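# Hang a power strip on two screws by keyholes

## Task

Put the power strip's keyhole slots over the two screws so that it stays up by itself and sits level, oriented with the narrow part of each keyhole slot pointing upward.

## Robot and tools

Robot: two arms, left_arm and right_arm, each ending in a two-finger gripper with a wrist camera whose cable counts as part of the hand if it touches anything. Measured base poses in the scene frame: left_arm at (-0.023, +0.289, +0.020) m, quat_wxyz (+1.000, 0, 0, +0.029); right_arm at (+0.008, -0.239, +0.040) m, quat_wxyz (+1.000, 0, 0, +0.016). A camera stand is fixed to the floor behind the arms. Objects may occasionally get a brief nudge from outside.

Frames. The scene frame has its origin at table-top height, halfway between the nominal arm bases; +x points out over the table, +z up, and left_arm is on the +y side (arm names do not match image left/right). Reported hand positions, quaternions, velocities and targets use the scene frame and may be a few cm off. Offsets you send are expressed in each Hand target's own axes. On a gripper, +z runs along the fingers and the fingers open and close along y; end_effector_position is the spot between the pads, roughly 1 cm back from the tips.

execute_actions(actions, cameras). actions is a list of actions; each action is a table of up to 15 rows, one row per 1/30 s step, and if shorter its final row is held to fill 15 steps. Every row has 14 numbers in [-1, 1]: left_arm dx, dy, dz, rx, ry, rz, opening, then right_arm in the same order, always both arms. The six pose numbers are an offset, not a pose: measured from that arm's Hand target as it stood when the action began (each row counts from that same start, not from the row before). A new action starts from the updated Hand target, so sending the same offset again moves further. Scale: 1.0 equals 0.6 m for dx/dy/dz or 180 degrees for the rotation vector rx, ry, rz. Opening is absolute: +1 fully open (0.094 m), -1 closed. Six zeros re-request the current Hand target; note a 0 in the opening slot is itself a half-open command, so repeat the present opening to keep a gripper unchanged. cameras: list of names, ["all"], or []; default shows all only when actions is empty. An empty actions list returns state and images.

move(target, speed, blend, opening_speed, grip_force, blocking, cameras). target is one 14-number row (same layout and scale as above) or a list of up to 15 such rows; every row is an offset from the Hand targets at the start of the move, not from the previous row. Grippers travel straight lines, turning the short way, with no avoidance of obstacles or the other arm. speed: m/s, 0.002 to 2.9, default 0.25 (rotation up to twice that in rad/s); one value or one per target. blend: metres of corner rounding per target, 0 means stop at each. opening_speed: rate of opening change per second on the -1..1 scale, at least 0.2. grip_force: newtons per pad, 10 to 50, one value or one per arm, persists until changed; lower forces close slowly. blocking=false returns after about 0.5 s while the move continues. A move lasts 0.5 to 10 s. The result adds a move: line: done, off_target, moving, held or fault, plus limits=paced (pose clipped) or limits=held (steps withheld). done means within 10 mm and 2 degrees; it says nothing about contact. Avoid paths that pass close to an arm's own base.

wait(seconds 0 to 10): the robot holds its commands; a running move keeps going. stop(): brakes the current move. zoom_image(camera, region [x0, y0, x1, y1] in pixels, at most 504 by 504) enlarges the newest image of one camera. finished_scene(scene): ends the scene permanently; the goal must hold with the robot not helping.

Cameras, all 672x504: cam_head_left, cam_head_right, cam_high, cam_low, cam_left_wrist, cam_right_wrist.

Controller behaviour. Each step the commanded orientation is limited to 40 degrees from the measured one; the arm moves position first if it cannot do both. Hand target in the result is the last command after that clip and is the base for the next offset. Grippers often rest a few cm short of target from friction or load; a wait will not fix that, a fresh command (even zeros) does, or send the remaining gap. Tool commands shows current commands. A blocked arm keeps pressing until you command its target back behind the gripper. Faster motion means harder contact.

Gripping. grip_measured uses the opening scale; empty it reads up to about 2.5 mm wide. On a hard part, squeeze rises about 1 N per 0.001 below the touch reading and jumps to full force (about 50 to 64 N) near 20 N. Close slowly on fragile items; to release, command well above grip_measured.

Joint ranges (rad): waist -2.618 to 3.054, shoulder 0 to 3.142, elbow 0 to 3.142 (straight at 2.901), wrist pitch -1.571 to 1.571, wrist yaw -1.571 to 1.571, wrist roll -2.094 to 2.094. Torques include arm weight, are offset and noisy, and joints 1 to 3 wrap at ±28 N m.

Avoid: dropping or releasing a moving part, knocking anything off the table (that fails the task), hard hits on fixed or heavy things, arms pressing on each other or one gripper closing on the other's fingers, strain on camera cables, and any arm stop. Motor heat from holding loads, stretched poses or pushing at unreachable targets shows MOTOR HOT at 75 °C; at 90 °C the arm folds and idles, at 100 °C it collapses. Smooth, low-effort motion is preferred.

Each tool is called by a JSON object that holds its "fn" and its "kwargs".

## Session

{"fn": "execute_actions", "kwargs": {"actions": []}}

Scene clock: 0.00 s.
left_arm: end_effector_position=(+0.3518, +0.3619, +0.1407) grip_measured=+1.000 end_effector_quat_wxyz=(+0.638, -0.147, +0.750, +0.093) | right_arm: end_effector_position=(+0.3959, -0.1835, +0.1693) grip_measured=+1.000 end_effector_quat_wxyz=(+0.659, -0.109, +0.742, +0.052)
Joint positions: left_arm=[0.001 1.544 0.254 1.114 -0.274 -0.097 0.094] | right_arm=[0.036 1.582 0.272 1.183 -0.157 -0.087 0.094]
Joint velocities: within noise
Joint torques (N m): no reading
Heat: left arm: 34 °C; right arm: 36 °C.
Hand target: left_arm +0.3523, +0.3621, +0.1412; +0.637, -0.147, +0.751, +0.094 | right_arm +0.3973, -0.1833, +0.1736; +0.663, -0.109, +0.738, +0.053
Tool commands: left_gripper/opening=+1.0 right_gripper/opening=+1.0

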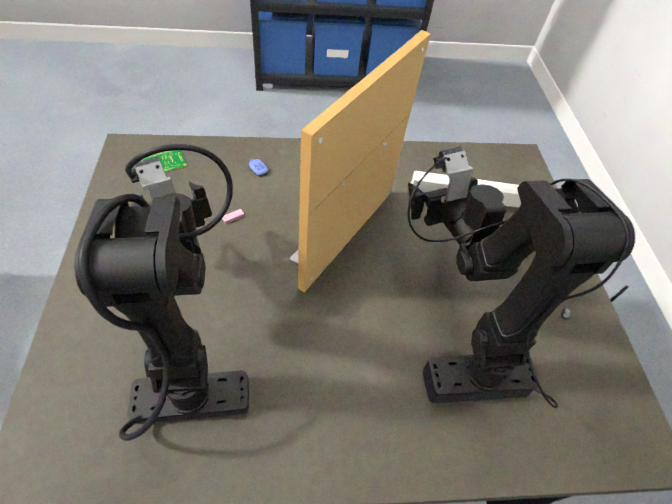

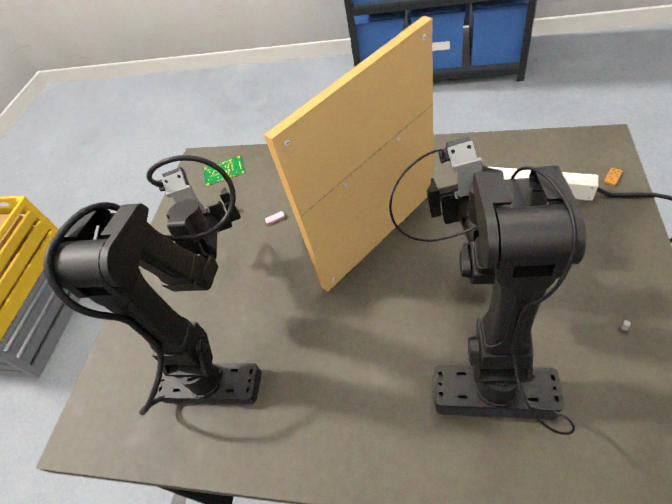

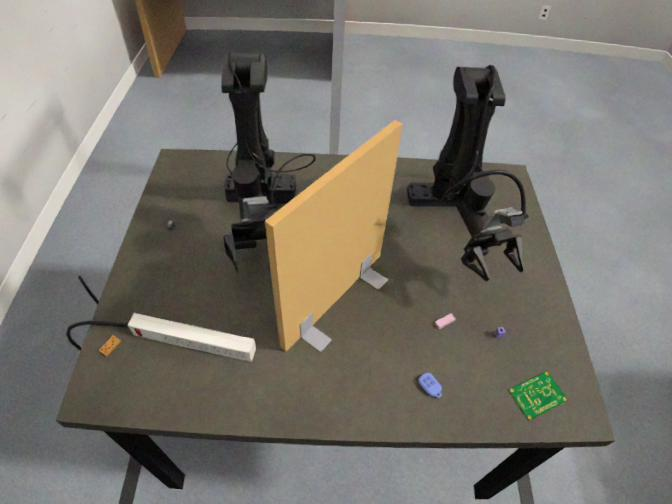

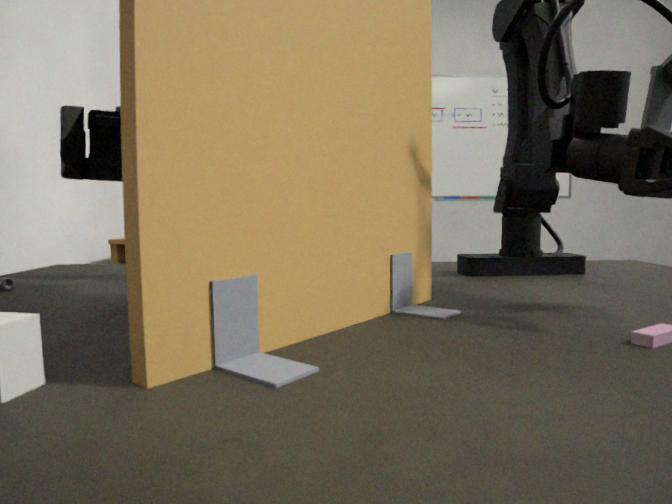

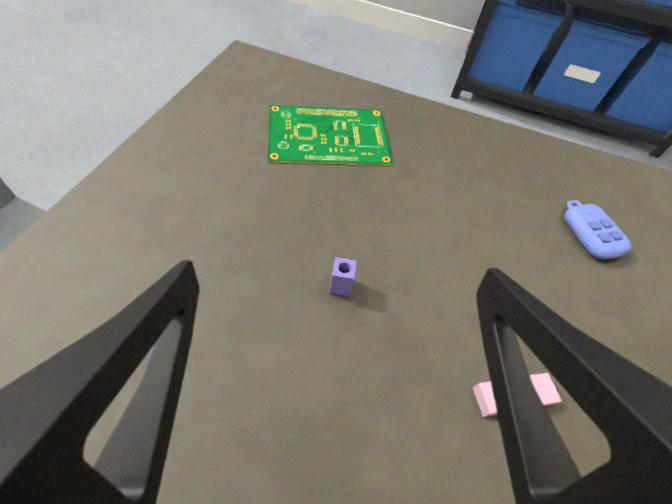

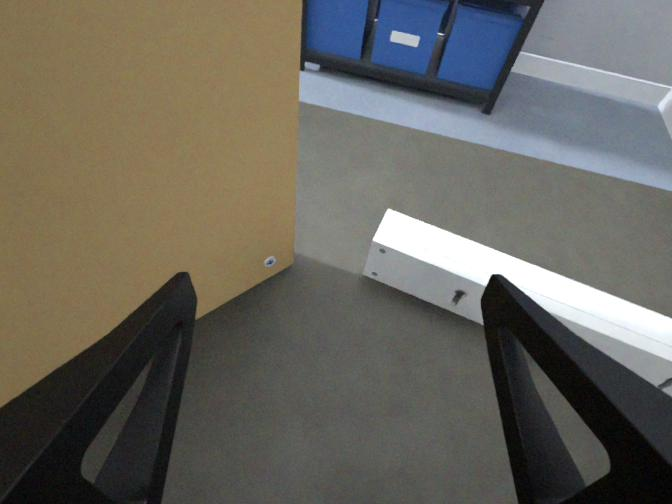

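{"fn": "zoom_image", "kwargs": {"camera": "cam_right_wrist", "region": [430, 270, 490, 330]}}

{"fn": "zoom_image", "kwargs": {"camera": "cam_right_wrist", "region": [350, 200, 672, 450]}}

{"fn": "zoom_image", "kwargs": {"camera": "cam_high", "region": [60, 270, 280, 400]}}

{"fn": "zoom_image", "kwargs": {"camera": "cam_head_right", "region": [330, 60, 672, 300]}}

Scaled by 8.400.

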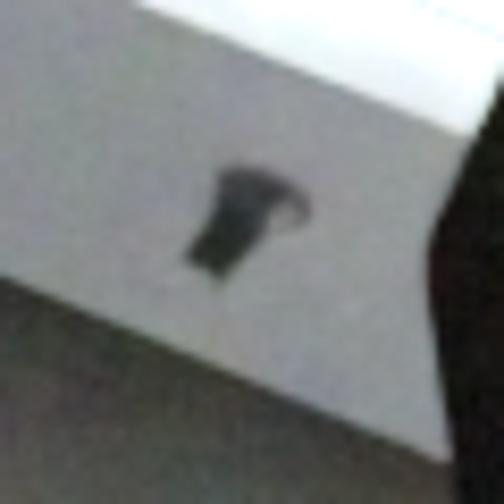

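Scaled by 1.565.

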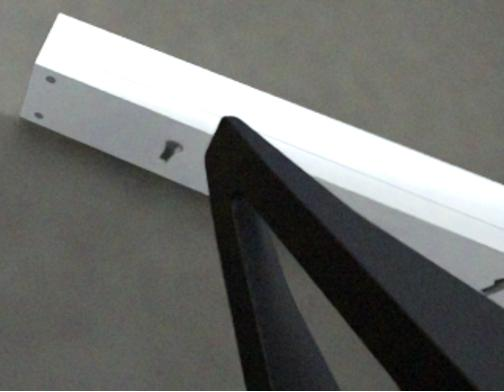

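Scaled by 2.291.

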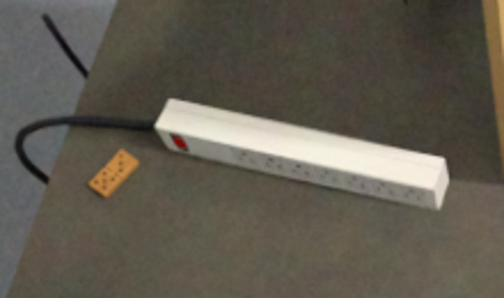

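Scaled by 1.474.

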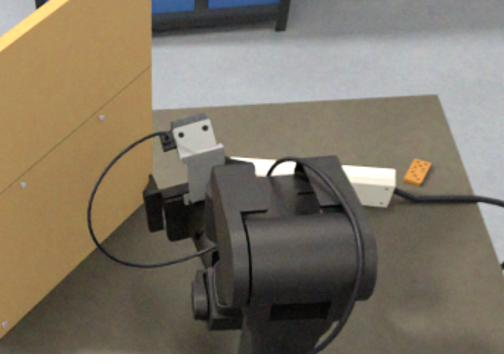

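{"fn": "move", "kwargs": {"target": [[-0.6228,-0.1763,-0.2562,0.157,-0.021,0.02,0.8,-0.0455,-0.2117,0.0825,-0.138,0.198,-0.14,1.0],[-0.5547,-0.4957,-0.4762,0.315,-0.0428,0.0402,0.8,0.027,-0.2692,0.1238,-0.2767,0.396,-0.2801,1.0]], "speed": 0.3, "blend": [0.05,0], "cameras": ["cam_head_right","cam_high","cam_left_wrist","cam_right_wrist"]}}

Scene clock: 63.83 s.
left_arm: end_effector_position=(+0.2355, +0.0240, +0.5319) grip_measured=+0.802 end_effector_quat_wxyz=(+0.667, +0.224, +0.673, -0.229) | right_arm: end_effector_position=(+0.5030, -0.3269, +0.1682) grip_measured=+1.000 end_effector_quat_wxyz=(+0.054, -0.630, +0.772, -0.063)
Joint positions: left_arm=[-0.998 1.187 1.585 -0.404 -0.286 -0.01 0.085] | right_arm=[-0.209 2.472 2.609 -1.543 0.001 -1.547 0.094]
Joint torques (N m): left_arm=[-0.53 -3.84 6.41 2.49 -0.12 0.07] | right_arm=[0.28 -9.55 8.18 0.35 -0.07 -0.08]
Heat: left arm: 37 °C; right arm: 39 °C.
Hand target: left_arm +0.2358, +0.0227, +0.5313; +0.671, +0.225, +0.670, -0.226 | right_arm +0.5051, -0.3250, +0.1600; +0.000, -0.636, +0.772, -0.001
Off the commanded pose: left_arm 0.001 m, 1 deg | right_arm 0.009 m, 9 deg.
joint sent to its limit (right arm) — joint 4 (wrist pitch), lower limit. The joint targets are off in orientation, not in position.
move: off_target (right_arm)
Images, in order (width x height): cam_head_right 672x504, cam_high 672x504, cam_left_wrist 672x504, cam_right_wrist 672x504.

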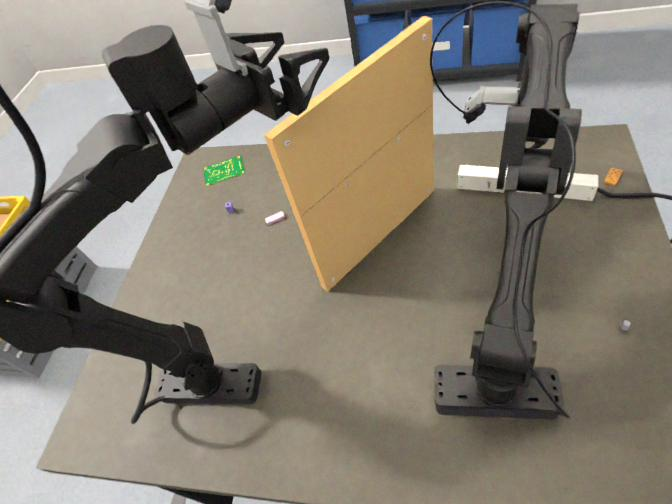

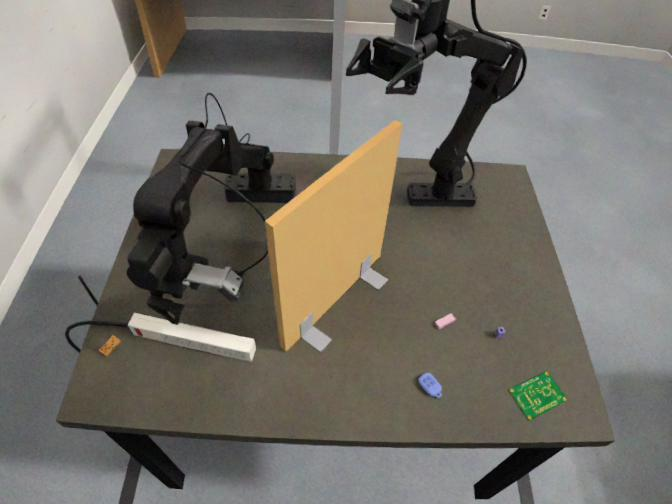

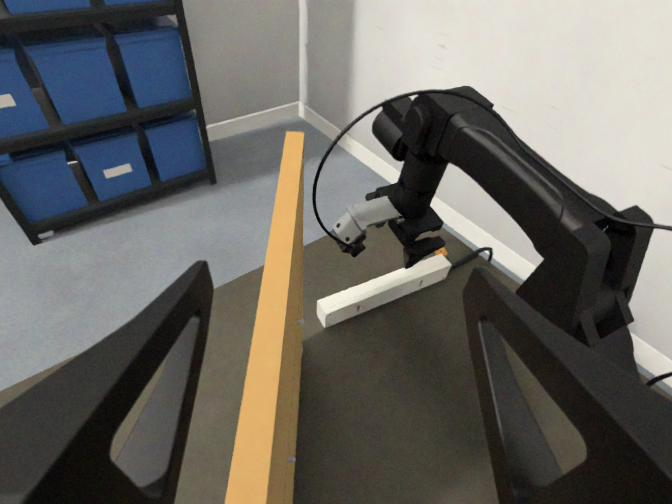

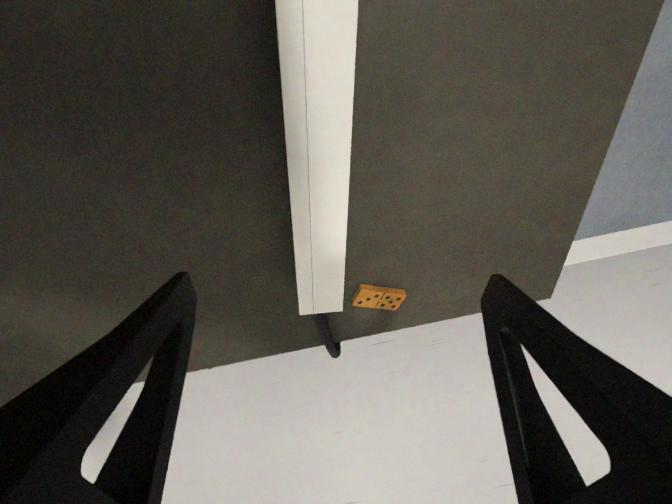

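{"fn": "move", "kwargs": {"target": [0,0,0,0,0,0,0.8,0.0148,-0.0112,0.125,0,0,0.008,1.0], "speed": 0.15, "cameras": ["cam_left_wrist","cam_right_wrist","cam_low"]}}

Scene clock: 90.03 s.
left_arm: end_effector_position=(+0.2355, +0.0240, +0.5319) grip_measured=+0.802 end_effector_quat_wxyz=(+0.667, +0.224, +0.672, -0.229) | right_arm: end_effector_position=(+0.5097, -0.3323, +0.0908) grip_measured=+1.000 end_effector_quat_wxyz=(+0.013, -0.629, +0.777, -0.017)
Joint positions: left_arm=[-0.998 1.187 1.585 -0.403 -0.286 -0.01 0.085] | right_arm=[-0.217 2.675 2.692 -1.545 0.002 -1.547 0.094]
Joint torques (N m): left_arm=[-0.53 -3.84 6.41 2.49 -0.12 0.07] | right_arm=[-0.5 -10.95 8.12 0.16 -0.02 0.03]
Heat: left arm: 37 °C; right arm: 43 °C.
Hand target: left_arm +0.2358, +0.0227, +0.5313; +0.671, +0.225, +0.670, -0.226 | right_arm +0.5100, -0.3350, +0.0851; +0.000, -0.626, +0.779, -0.001
Off the commanded pose: left_arm 0.001 m, 1 deg | right_arm 0.006 m, 2 deg.
joint sent to its limit (right arm) — joint 4 (wrist pitch), lower limit. The joint targets still meet the commanded pose.
move: done
Images, in order (width x height): cam_low 672x504, cam_left_wrist 672x504, cam_right_wrist 672x504.

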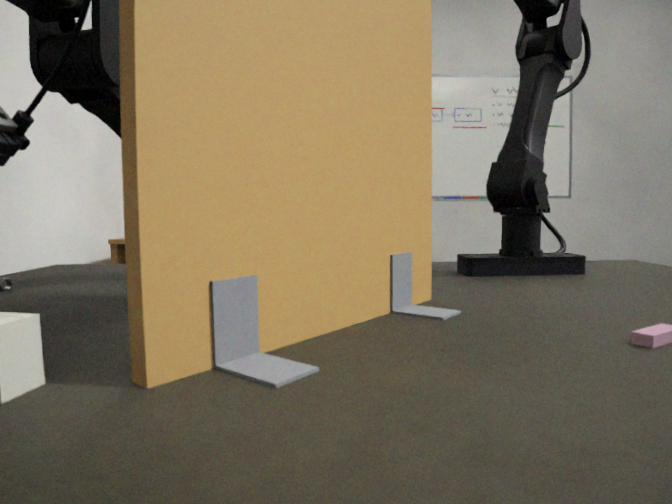

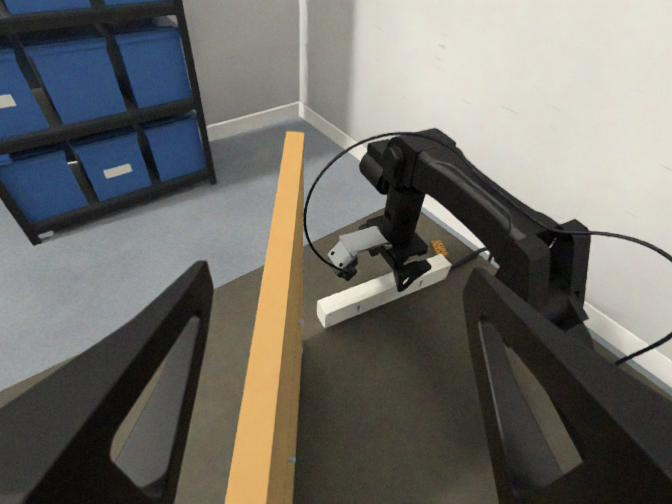

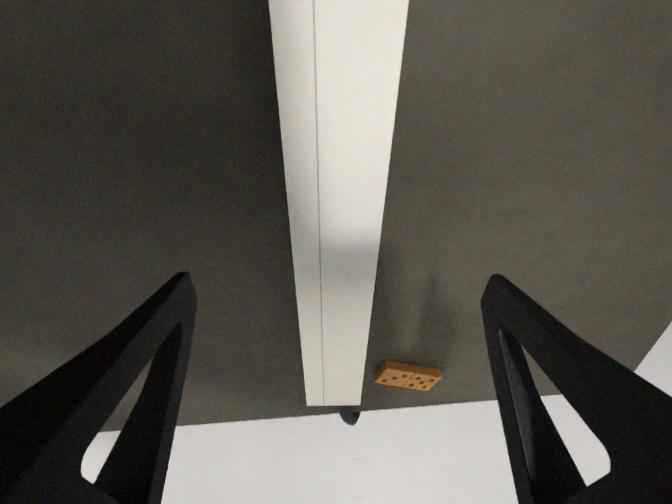

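{"fn": "move", "kwargs": {"target": [0,0,0,0,0,0,0.8,-0.021,0,0.0683,0,0,0,1.0], "speed": 0.12, "cameras": ["cam_left_wrist","cam_low","cam_high"]}}

{"fn": "zoom_image", "kwargs": {"camera": "cam_left_wrist", "region": [300, 180, 500, 340]}}

Scene clock: 109.03 s.
left_arm: end_effector_position=(+0.2355, +0.0240, +0.5320) grip_measured=+0.802 end_effector_quat_wxyz=(+0.667, +0.224, +0.672, -0.229) | right_arm: end_effector_position=(+0.5168, -0.3258, +0.0653) grip_measured=+1.000 end_effector_quat_wxyz=(+0.013, -0.627, +0.779, -0.018)
Joint positions: left_arm=[-0.998 1.187 1.585 -0.403 -0.286 -0.01 0.085] | right_arm=[-0.202 2.675 2.589 -1.44 0.003 -1.526 0.094]
Joint torques (N m): left_arm=[-0.54 -3.82 6.41 2.48 -0.12 0.08] | right_arm=[0.35 -10.39 5.14 0.31 -0.04 0.05]
Heat: left arm: 37 °C; right arm: 42 °C.
Hand target: left_arm +0.2358, +0.0227, +0.5314; +0.671, +0.225, +0.670, -0.226 | right_arm +0.5128, -0.3226, +0.0441; +0.000, -0.627, +0.779, +0.000
Off the commanded pose: left_arm 0.001 m, 1 deg | right_arm 0.022 m, 2 deg.
move: off_target (right_arm)
Images, in order (width x height): cam_high 672x504, cam_low 672x504, cam_left_wrist 672x504.

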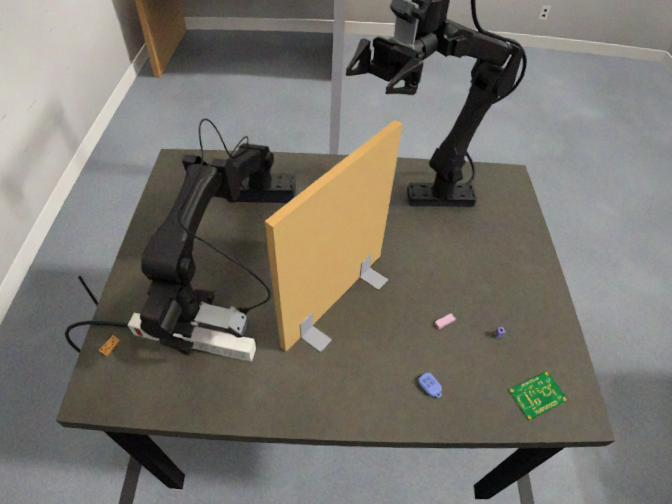

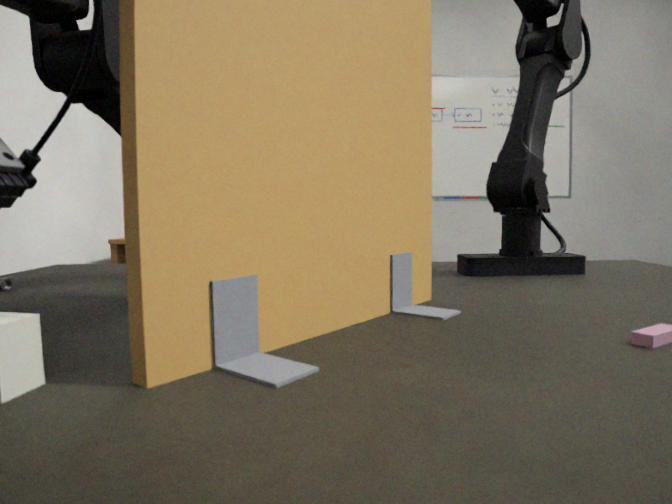

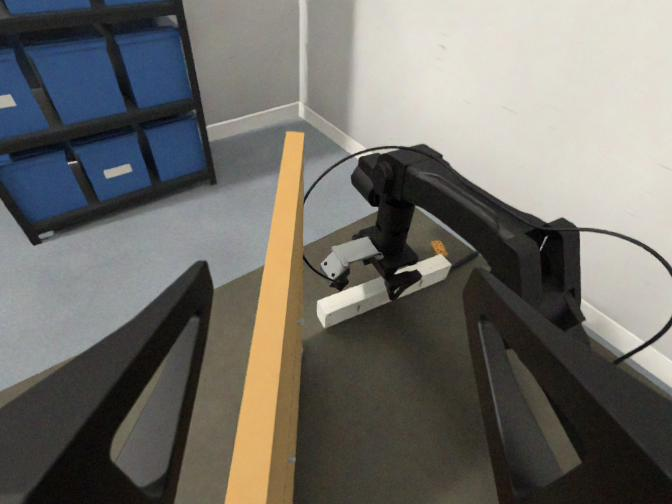

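Scaled by 2.520.

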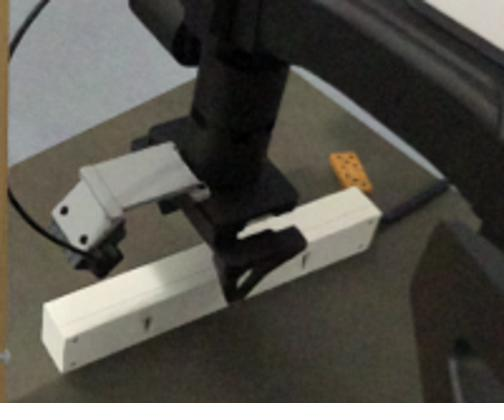

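{"fn": "move", "kwargs": {"target": [0,0,0,0,0,0,0.8,0.0,0,0.015,0,0,0,1.0], "speed": 0.05, "cameras": ["cam_left_wrist"]}}

{"fn": "zoom_image", "kwargs": {"camera": "cam_left_wrist", "region": [300, 180, 500, 340]}}

Scene clock: 121.33 s.
left_arm: end_effector_position=(+0.2355, +0.0240, +0.5320) grip_measured=+0.802 end_effector_quat_wxyz=(+0.667, +0.224, +0.672, -0.229) | right_arm: end_effector_position=(+0.5174, -0.3259, +0.0539) grip_measured=+1.000 end_effector_quat_wxyz=(+0.012, -0.627, +0.779, -0.016)
Joint positions: left_arm=[-0.998 1.187 1.585 -0.403 -0.286 -0.01 0.085] | right_arm=[-0.202 2.675 2.543 -1.398 0.003 -1.526 0.094]
Joint torques (N m): left_arm=[-0.53 -3.84 6.38 2.49 -0.12 0.07] | right_arm=[0.27 -10.89 4.93 0.28 -0.03 0.04]
Heat: left arm: 38 °C; right arm: 40 °C.
Hand target: left_arm +0.2358, +0.0227, +0.5314; +0.671, +0.225, +0.670, -0.226 | right_arm +0.5128, -0.3226, +0.0351; +0.000, -0.626, +0.779, -0.001
Off the commanded pose: left_arm 0.001 m, 1 deg | right_arm 0.020 m, 2 deg.
move: off_target (right_arm)
Images, in order (width x height): cam_left_wrist 672x504.

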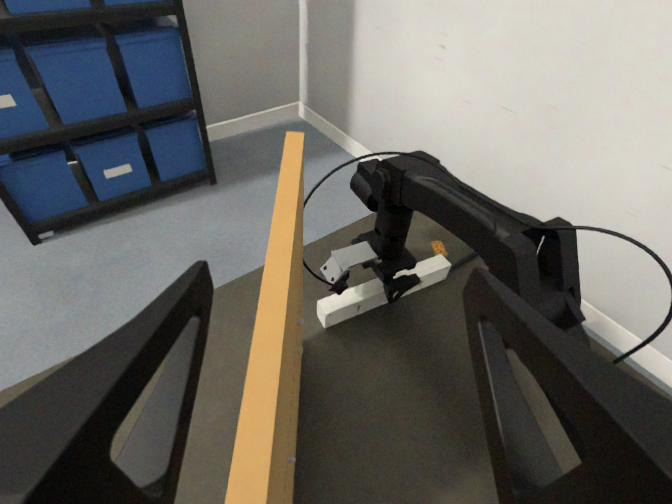

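Scaled by 2.520.

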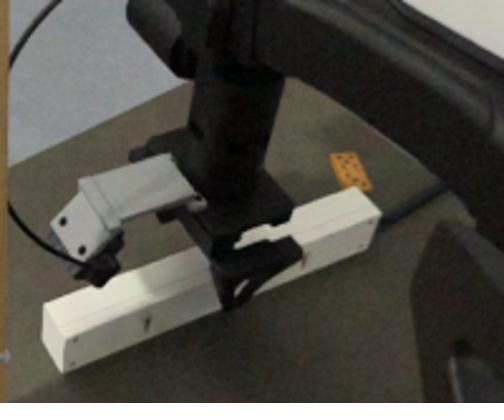

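{"fn": "move", "kwargs": {"target": [0,0,0,0,0,0,0.8,0.0,0.012,0.014,0,0,0,1.0], "speed": 0.05, "cameras": ["cam_left_wrist","cam_right_wrist"]}}

{"fn": "zoom_image", "kwargs": {"camera": "cam_left_wrist", "region": [300, 180, 500, 340]}}

Scene clock: 129.00 s.
left_arm: end_effector_position=(+0.2355, +0.0240, +0.5320) grip_measured=+0.802 end_effector_quat_wxyz=(+0.667, +0.224, +0.672, -0.229) | right_arm: end_effector_position=(+0.5056, -0.3240, +0.0192) grip_measured=+1.000 end_effector_quat_wxyz=(-0.006, -0.627, +0.779, +0.003)
Joint positions: left_arm=[-0.998 1.187 1.585 -0.403 -0.286 -0.01 0.085] | right_arm=[-0.202 2.675 2.405 -1.314 0.004 -1.524 0.094]
Joint torques (N m): left_arm=[-0.51 -3.84 6.39 2.48 -0.12 0.07] | right_arm=[0.31 -15.65 4.19 0.29 -0.05 0.05]
Heat: left arm: 38 °C; right arm: 40 °C.
Hand target: left_arm +0.2358, +0.0227, +0.5314; +0.671, +0.225, +0.670, -0.226 | right_arm +0.5058, -0.3211, +0.0267; +0.000, -0.626, +0.779, -0.001
Off the commanded pose: left_arm 0.001 m, 1 deg | right_arm 0.008 m, 1 deg.
move: done
Images, in order (width x height): cam_left_wrist 672x504, cam_right_wrist 672x504.

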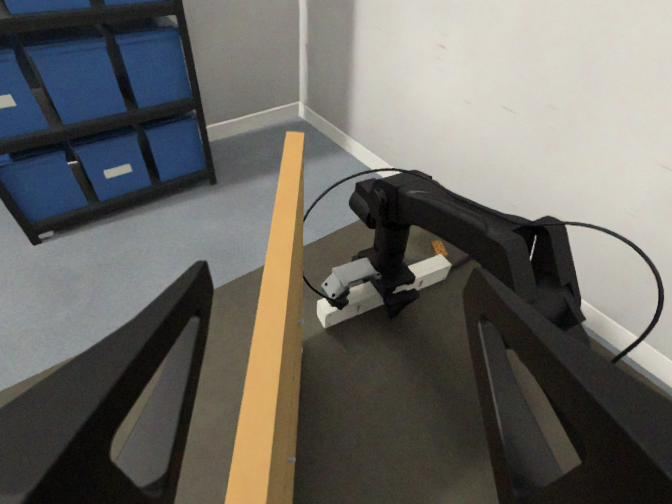

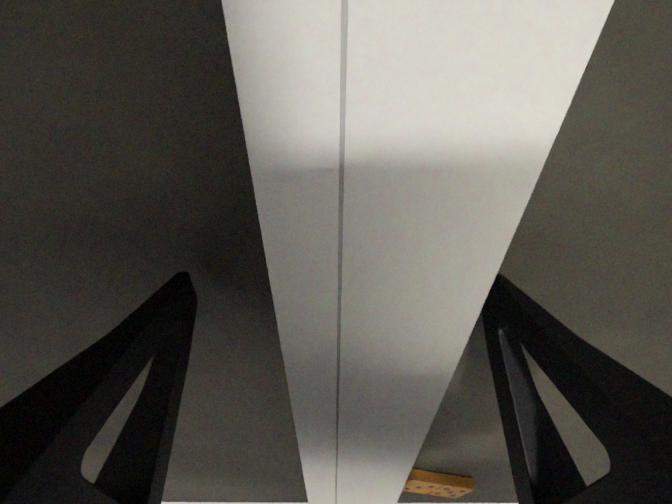

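Scaled by 2.520.

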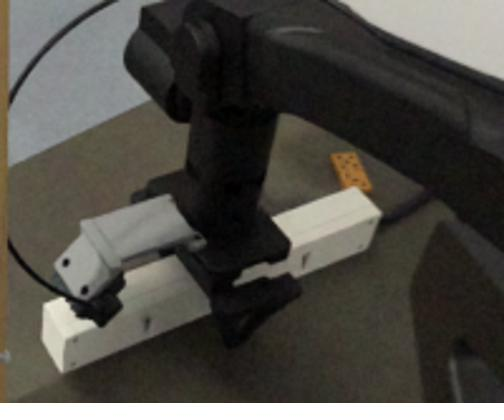

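{"fn": "move", "kwargs": {"target": [0,0,0,0,0,0,0.8,0.0,-0.01,-0.035,0,0,0,1.0], "speed": 0.05, "cameras": ["cam_right_wrist"]}}

Scene clock: 139.37 s.
left_arm: end_effector_position=(+0.2355, +0.0240, +0.5320) grip_measured=+0.802 end_effector_quat_wxyz=(+0.667, +0.224, +0.672, -0.229) | right_arm: end_effector_position=(+0.5108, -0.3249, +0.0529) grip_measured=+1.000 end_effector_quat_wxyz=(+0.003, -0.627, +0.779, -0.007)
Joint positions: left_arm=[-0.998 1.187 1.585 -0.403 -0.286 -0.01 0.085] | right_arm=[-0.202 2.675 2.539 -1.421 0.004 -1.524 0.094]
Joint torques (N m): left_arm=[-0.53 -3.84 6.41 2.48 -0.12 0.07] | right_arm=[0.28 -11.18 8.4 0.14 -0.04 0.04]
Heat: left arm: 38 °C; right arm: 43 °C.
Hand target: left_arm +0.2358, +0.0227, +0.5314; +0.671, +0.225, +0.670, -0.226 | right_arm +0.5116, -0.3223, +0.0477; +0.000, -0.626, +0.779, +0.000
Off the commanded pose: left_arm 0.001 m, 1 deg | right_arm 0.006 m, 1 deg.
move: done
Images, in order (width x height): cam_right_wrist 672x504.

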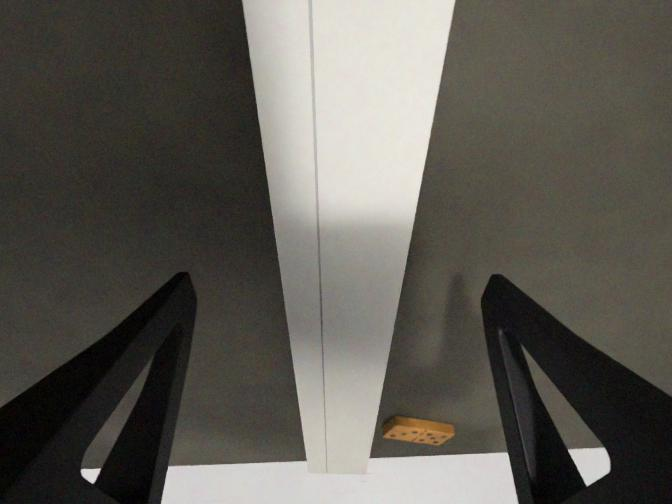

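{"fn": "move", "kwargs": {"target": [0,0,0,0,0,0,0.8,0.0,-0.002,0.02,0,0,0,1.0], "speed": 0.05, "cameras": []}}

Scene clock: 143.70 s.
left_arm: end_effector_position=(+0.2355, +0.0240, +0.5320) grip_measured=+0.802 end_effector_quat_wxyz=(+0.667, +0.224, +0.672, -0.229) | right_arm: end_effector_position=(+0.5160, -0.3258, +0.0531) grip_measured=+1.000 end_effector_quat_wxyz=(+0.010, -0.626, +0.779, -0.014)
Joint positions: left_arm=[-0.998 1.187 1.585 -0.403 -0.286 -0.01 0.085] | right_arm=[-0.202 2.675 2.539 -1.4 0.004 -1.524 0.094]
Joint torques (N m): left_arm=[-0.54 -3.84 6.41 2.48 -0.12 0.07] | right_arm=[0.27 -10.86 5.44 0.29 -0.05 0.04]
Heat: left arm: 38 °C; right arm: 43 °C.
Hand target: left_arm +0.2358, +0.0227, +0.5314; +0.671, +0.225, +0.670, -0.226 | right_arm +0.5128, -0.3226, +0.0357; +0.000, -0.626, +0.779, -0.001
Off the commanded pose: left_arm 0.001 m, 1 deg | right_arm 0.018 m, 2 deg.
move: off_target (right_arm)
No camera images: "cameras" was empty.

{"fn": "move", "kwargs": {"target": [0,0,0,0,0,0,0.8,0.0,0,0,0,0,0,-0.5], "speed": 0.05, "opening_speed": 0.8, "cameras": ["cam_right_wrist","cam_left_wrist"]}}

{"fn": "zoom_image", "kwargs": {"camera": "cam_left_wrist", "region": [300, 180, 500, 340]}}

Scene clock: 151.50 s.
left_arm: end_effector_position=(+0.2355, +0.0240, +0.5320) grip_measured=+0.802 end_effector_quat_wxyz=(+0.667, +0.224, +0.672, -0.229) | right_arm: end_effector_position=(+0.5162, -0.3258, +0.0531) grip_measured=-0.302 end_effector_quat_wxyz=(+0.010, -0.626, +0.779, -0.015)
Joint positions: left_arm=[-0.998 1.187 1.585 -0.403 -0.286 -0.01 0.085] | right_arm=[-0.202 2.675 2.539 -1.4 0.004 -1.524 0.033]
Joint torques (N m): left_arm=[-0.53 -3.84 6.39 2.49 -0.12 0.08] | right_arm=[0.28 -10.81 5.46 0.29 -0.05 0.02]
Heat: left arm: 38 °C; right arm: 43 °C.
Hand target: left_arm +0.2358, +0.0227, +0.5314; +0.671, +0.225, +0.670, -0.226 | right_arm +0.5128, -0.3226, +0.0357; +0.000, -0.626, +0.779, +0.000
Off the commanded pose: left_arm 0.001 m, 1 deg | right_arm 0.018 m, 2 deg.
move: off_target (right_arm)
Images, in order (width x height): cam_left_wrist 672x504, cam_right_wrist 672x504.

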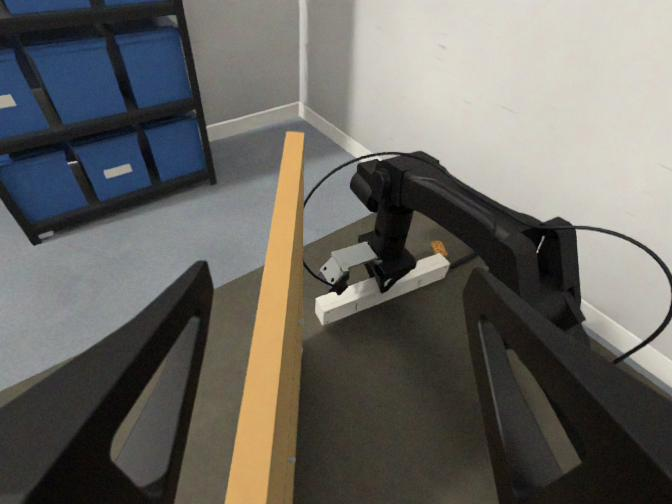

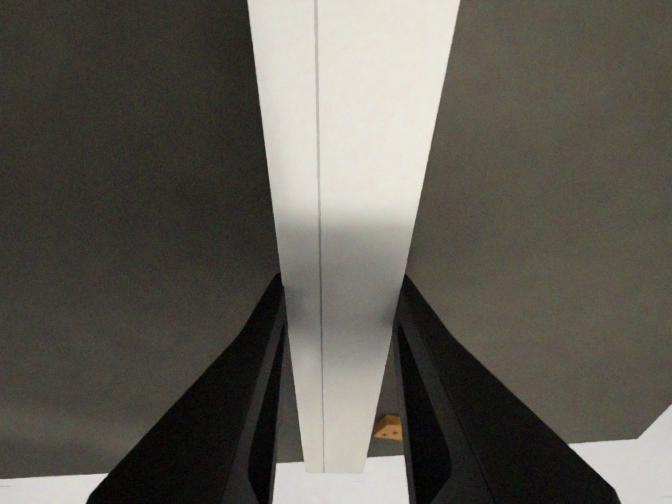

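Scaled by 2.520.

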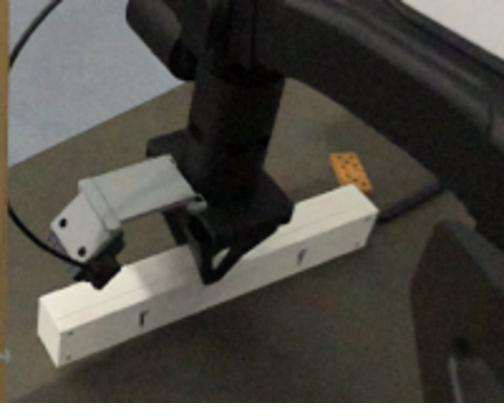

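{"fn": "move", "kwargs": {"target": [[0,0,0,0,0,0,0.8,0.0,0,-0.1,0,0,0,-0.5],[0,0,0,0,0,0,0.8,0.0,0.05,-0.1,0.3056,0,0,-0.5]], "speed": 0.12, "cameras": ["cam_right_wrist","cam_left_wrist","cam_head_right"]}}

{"fn": "zoom_image", "kwargs": {"camera": "cam_left_wrist", "region": [300, 180, 500, 340]}}

Scene clock: 170.73 s.
left_arm: end_effector_position=(+0.2355, +0.0240, +0.5320) grip_measured=+0.802 end_effector_quat_wxyz=(+0.667, +0.224, +0.672, -0.229) | right_arm: end_effector_position=(+0.4701, -0.3170, +0.0625) grip_measured=-0.303 end_effector_quat_wxyz=(+0.258, -0.570, +0.710, -0.323)
Joint positions: left_arm=[-0.998 1.187 1.585 -0.403 -0.286 -0.01 0.085] | right_arm=[-0.181 1.896 0.856 0.321 0.054 -1.526 0.033]
Joint torques (N m): left_arm=[-0.54 -3.82 6.38 2.48 -0.12 0.08] | right_arm=[0.79 -12.1 5.34 2.1 0.1 0]
Heat: left arm: 38 °C; right arm: 43 °C.
Hand target: left_arm +0.2358, +0.0227, +0.5313; +0.671, +0.225, +0.670, -0.226 | right_arm +0.4835, -0.3161, +0.0958; +0.290, -0.556, +0.691, -0.361
Off the commanded pose: left_arm 0.001 m, 1 deg | right_arm 0.036 m, 6 deg.
move: off_target (right_arm)
Images, in order (width x height): cam_head_right 672x504, cam_left_wrist 672x504, cam_right_wrist 672x504.

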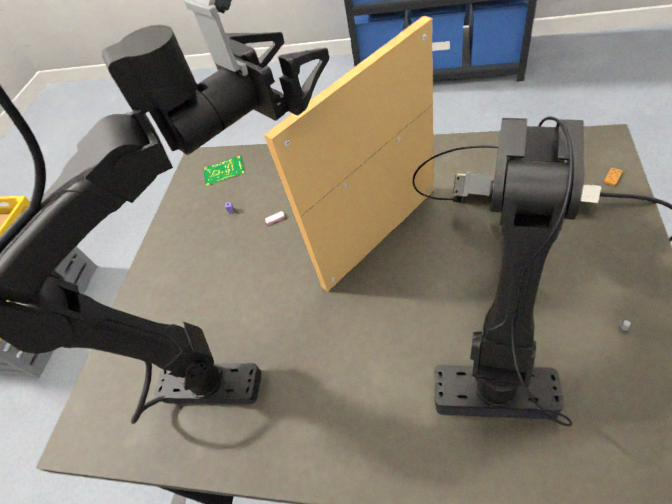

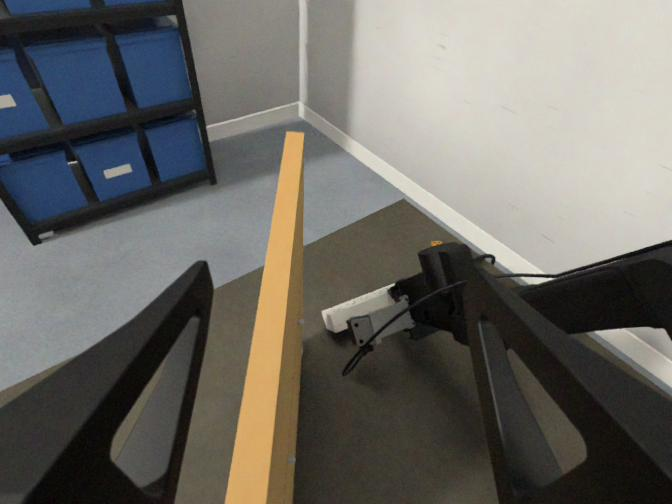

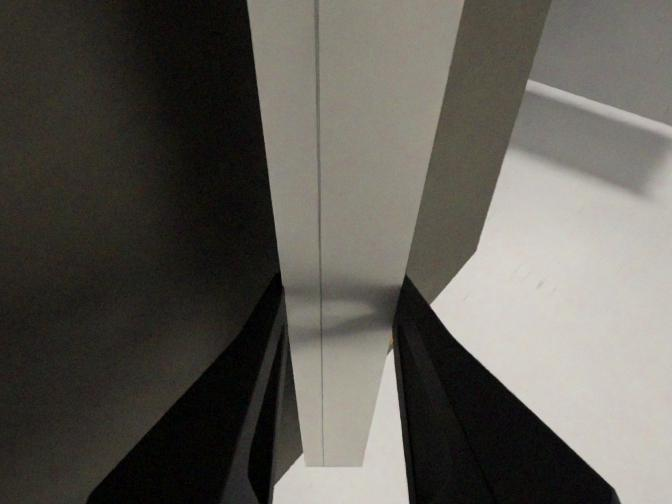

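Scaled by 2.520.

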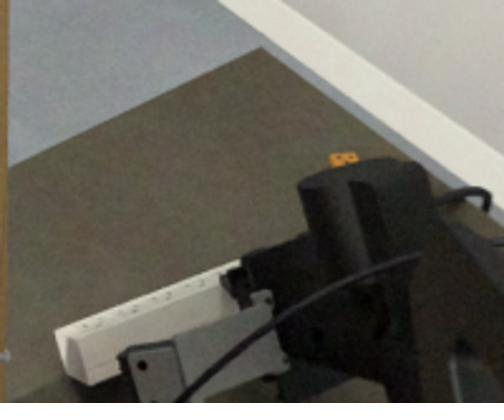

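{"fn": "move", "kwargs": {"target": [0,0,0,0,0,0,0.8,0.0,0.0274,0.0191,0.055,0,0,-0.5], "speed": 0.06, "cameras": ["cam_low","cam_left_wrist","cam_high"]}}

{"fn": "zoom_image", "kwargs": {"camera": "cam_left_wrist", "region": [300, 240, 500, 400]}}

Scene clock: 185.77 s.
left_arm: end_effector_position=(+0.2355, +0.0240, +0.5320) grip_measured=+0.802 end_effector_quat_wxyz=(+0.667, +0.224, +0.672, -0.229) | right_arm: end_effector_position=(+0.4745, -0.3168, +0.0636) grip_measured=-0.303 end_effector_quat_wxyz=(+0.320, -0.535, +0.676, -0.392)
Joint positions: left_arm=[-0.998 1.187 1.585 -0.403 -0.286 -0.01 0.085] | right_arm=[-0.175 1.972 0.708 0.753 0.064 -1.52 0.033]
Joint torques (N m): left_arm=[-0.53 -3.84 6.41 2.48 -0.12 0.07] | right_arm=[0.62 -6.69 4.64 2.59 0.1 -0.16]
Heat: left arm: 38 °C; right arm: 40 °C.
Hand target: left_arm +0.2358, +0.0227, +0.5313; +0.671, +0.225, +0.670, -0.226 | right_arm +0.4834, -0.3162, +0.0756; +0.336, -0.528, +0.657, -0.419
Off the commanded pose: left_arm 0.001 m, 1 deg | right_arm 0.015 m, 4 deg.
move: off_target (right_arm)
Images, in order (width x height): cam_high 672x504, cam_low 672x504, cam_left_wrist 672x504.

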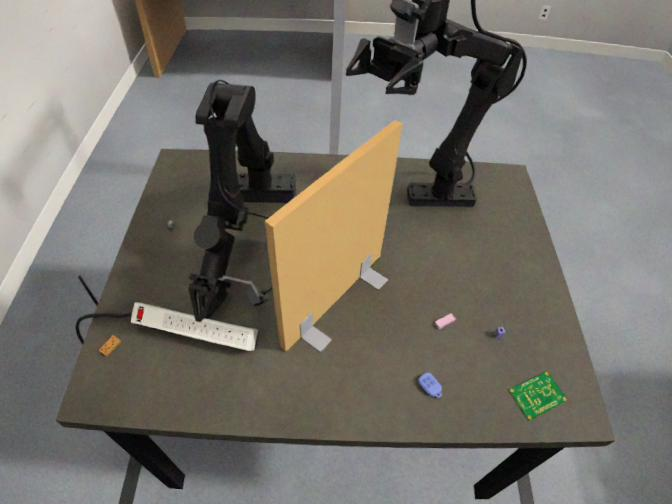

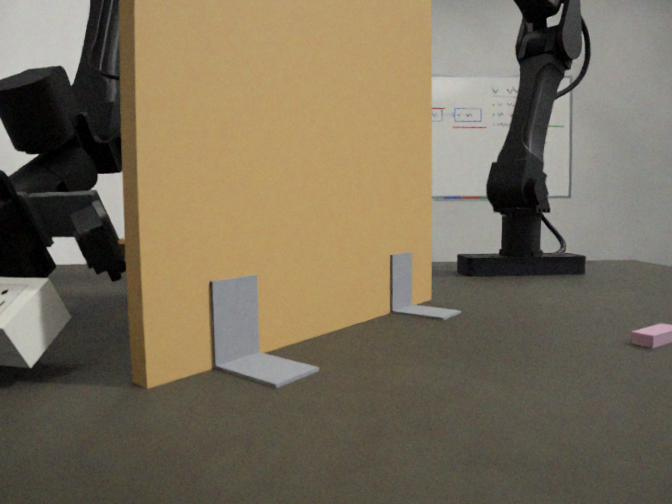

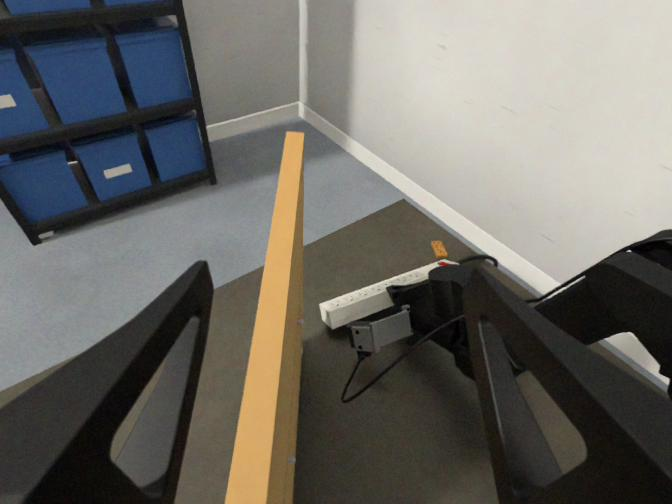

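Scaled by 2.520.

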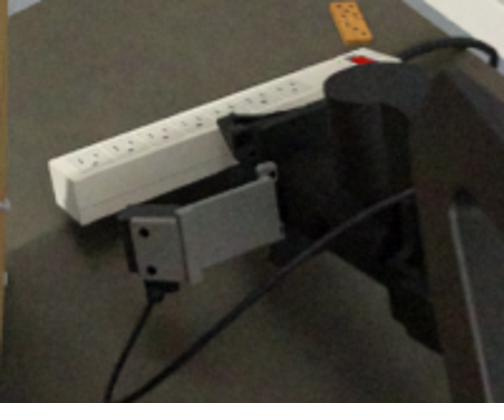

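{"fn": "move", "kwargs": {"target": [0,0,0,0,0,0,0.8,0.0,0.0332,0.0154,0.0,0,0,-0.5], "speed": 0.04, "cameras": ["cam_low","cam_left_wrist"]}}

{"fn": "zoom_image", "kwargs": {"camera": "cam_low", "region": [0, 200, 200, 400]}}

Scene clock: 192.23 s.
left_arm: end_effector_position=(+0.2355, +0.0240, +0.5320) grip_measured=+0.802 end_effector_quat_wxyz=(+0.667, +0.224, +0.672, -0.229) | right_arm: end_effector_position=(+0.4796, -0.3182, +0.0500) grip_measured=-0.303 end_effector_quat_wxyz=(+0.328, -0.530, +0.670, -0.403)
Joint positions: left_arm=[-0.998 1.187 1.585 -0.403 -0.286 -0.01 0.085] | right_arm=[-0.175 2.06 0.708 0.873 0.067 -1.522 0.033]
Joint torques (N m): left_arm=[-0.53 -3.82 6.41 2.48 -0.12 0.08] | right_arm=[0.69 -6.68 3.95 2.32 0.1 -0.14]
Heat: left arm: 39 °C; right arm: 39 °C.
Hand target: left_arm +0.2358, +0.0227, +0.5313; +0.671, +0.225, +0.670, -0.226 | right_arm +0.4834, -0.3162, +0.0538; +0.336, -0.528, +0.657, -0.419
Off the commanded pose: left_arm 0.001 m, 1 deg | right_arm 0.006 m, 2 deg.
move: done
Images, in order (width x height): cam_low 672x504, cam_left_wrist 672x504.

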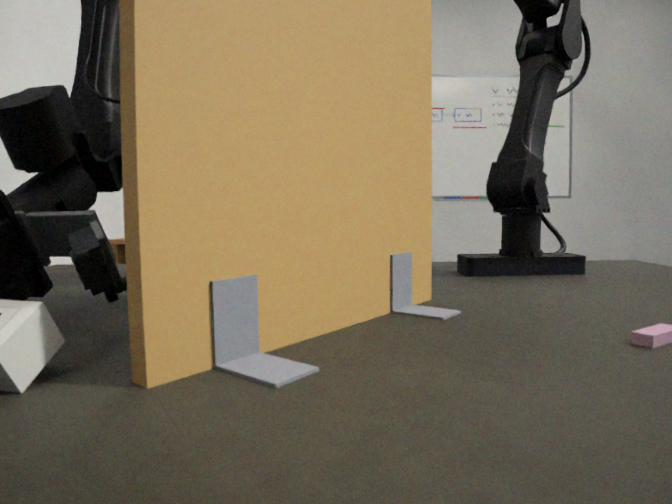

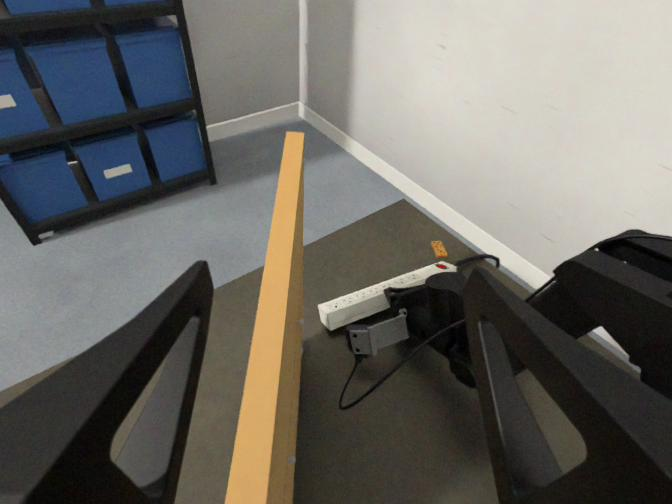

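Scaled by 2.520.

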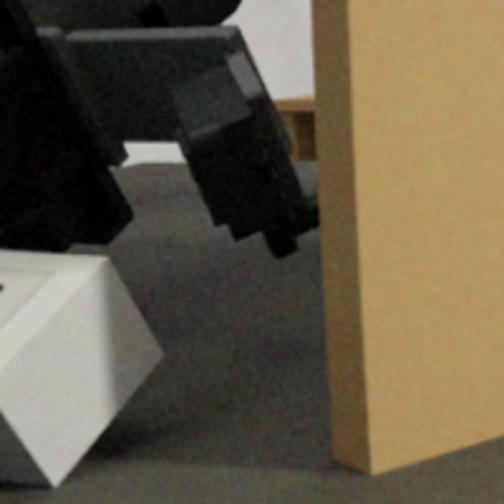

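{"fn": "move", "kwargs": {"target": [0,0,0,0,0,0,0.8,0.0,0.0136,0.0063,0.006,0,0,-0.5], "speed": 0.04, "cameras": ["cam_low"]}}

{"fn": "zoom_image", "kwargs": {"camera": "cam_low", "region": [0, 200, 200, 400]}}

Scene clock: 199.13 s.
left_arm: end_effector_position=(+0.2355, +0.0240, +0.5320) grip_measured=+0.802 end_effector_quat_wxyz=(+0.667, +0.224, +0.672, -0.229) | right_arm: end_effector_position=(+0.4834, -0.3193, +0.0480) grip_measured=-0.303 end_effector_quat_wxyz=(+0.341, -0.521, +0.662, -0.418)
Joint positions: left_arm=[-0.998 1.187 1.585 -0.403 -0.286 -0.01 0.085] | right_arm=[-0.175 2.111 0.703 0.976 0.07 -1.522 0.033]
Joint torques (N m): left_arm=[-0.54 -3.82 6.41 2.48 -0.12 0.08] | right_arm=[0.62 -6.43 3.59 2.12 0.07 -0.14]
Heat: left arm: 39 °C; right arm: 38 °C.
Hand target: left_arm +0.2358, +0.0227, +0.5313; +0.671, +0.225, +0.670, -0.226 | right_arm +0.4833, -0.3162, +0.0447; +0.341, -0.525, +0.653, -0.425
Off the commanded pose: left_arm 0.001 m, 1 deg | right_arm 0.004 m, 1 deg.
move: done
Images, in order (width x height): cam_low 672x504.

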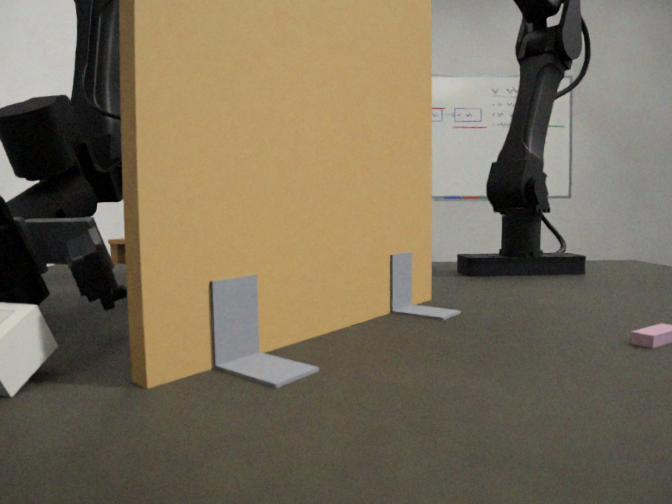

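Scaled by 2.520.

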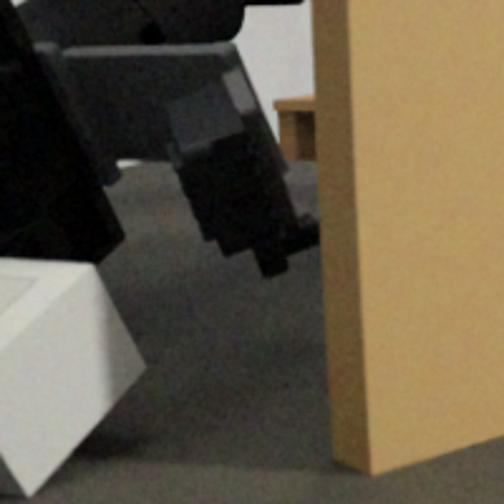

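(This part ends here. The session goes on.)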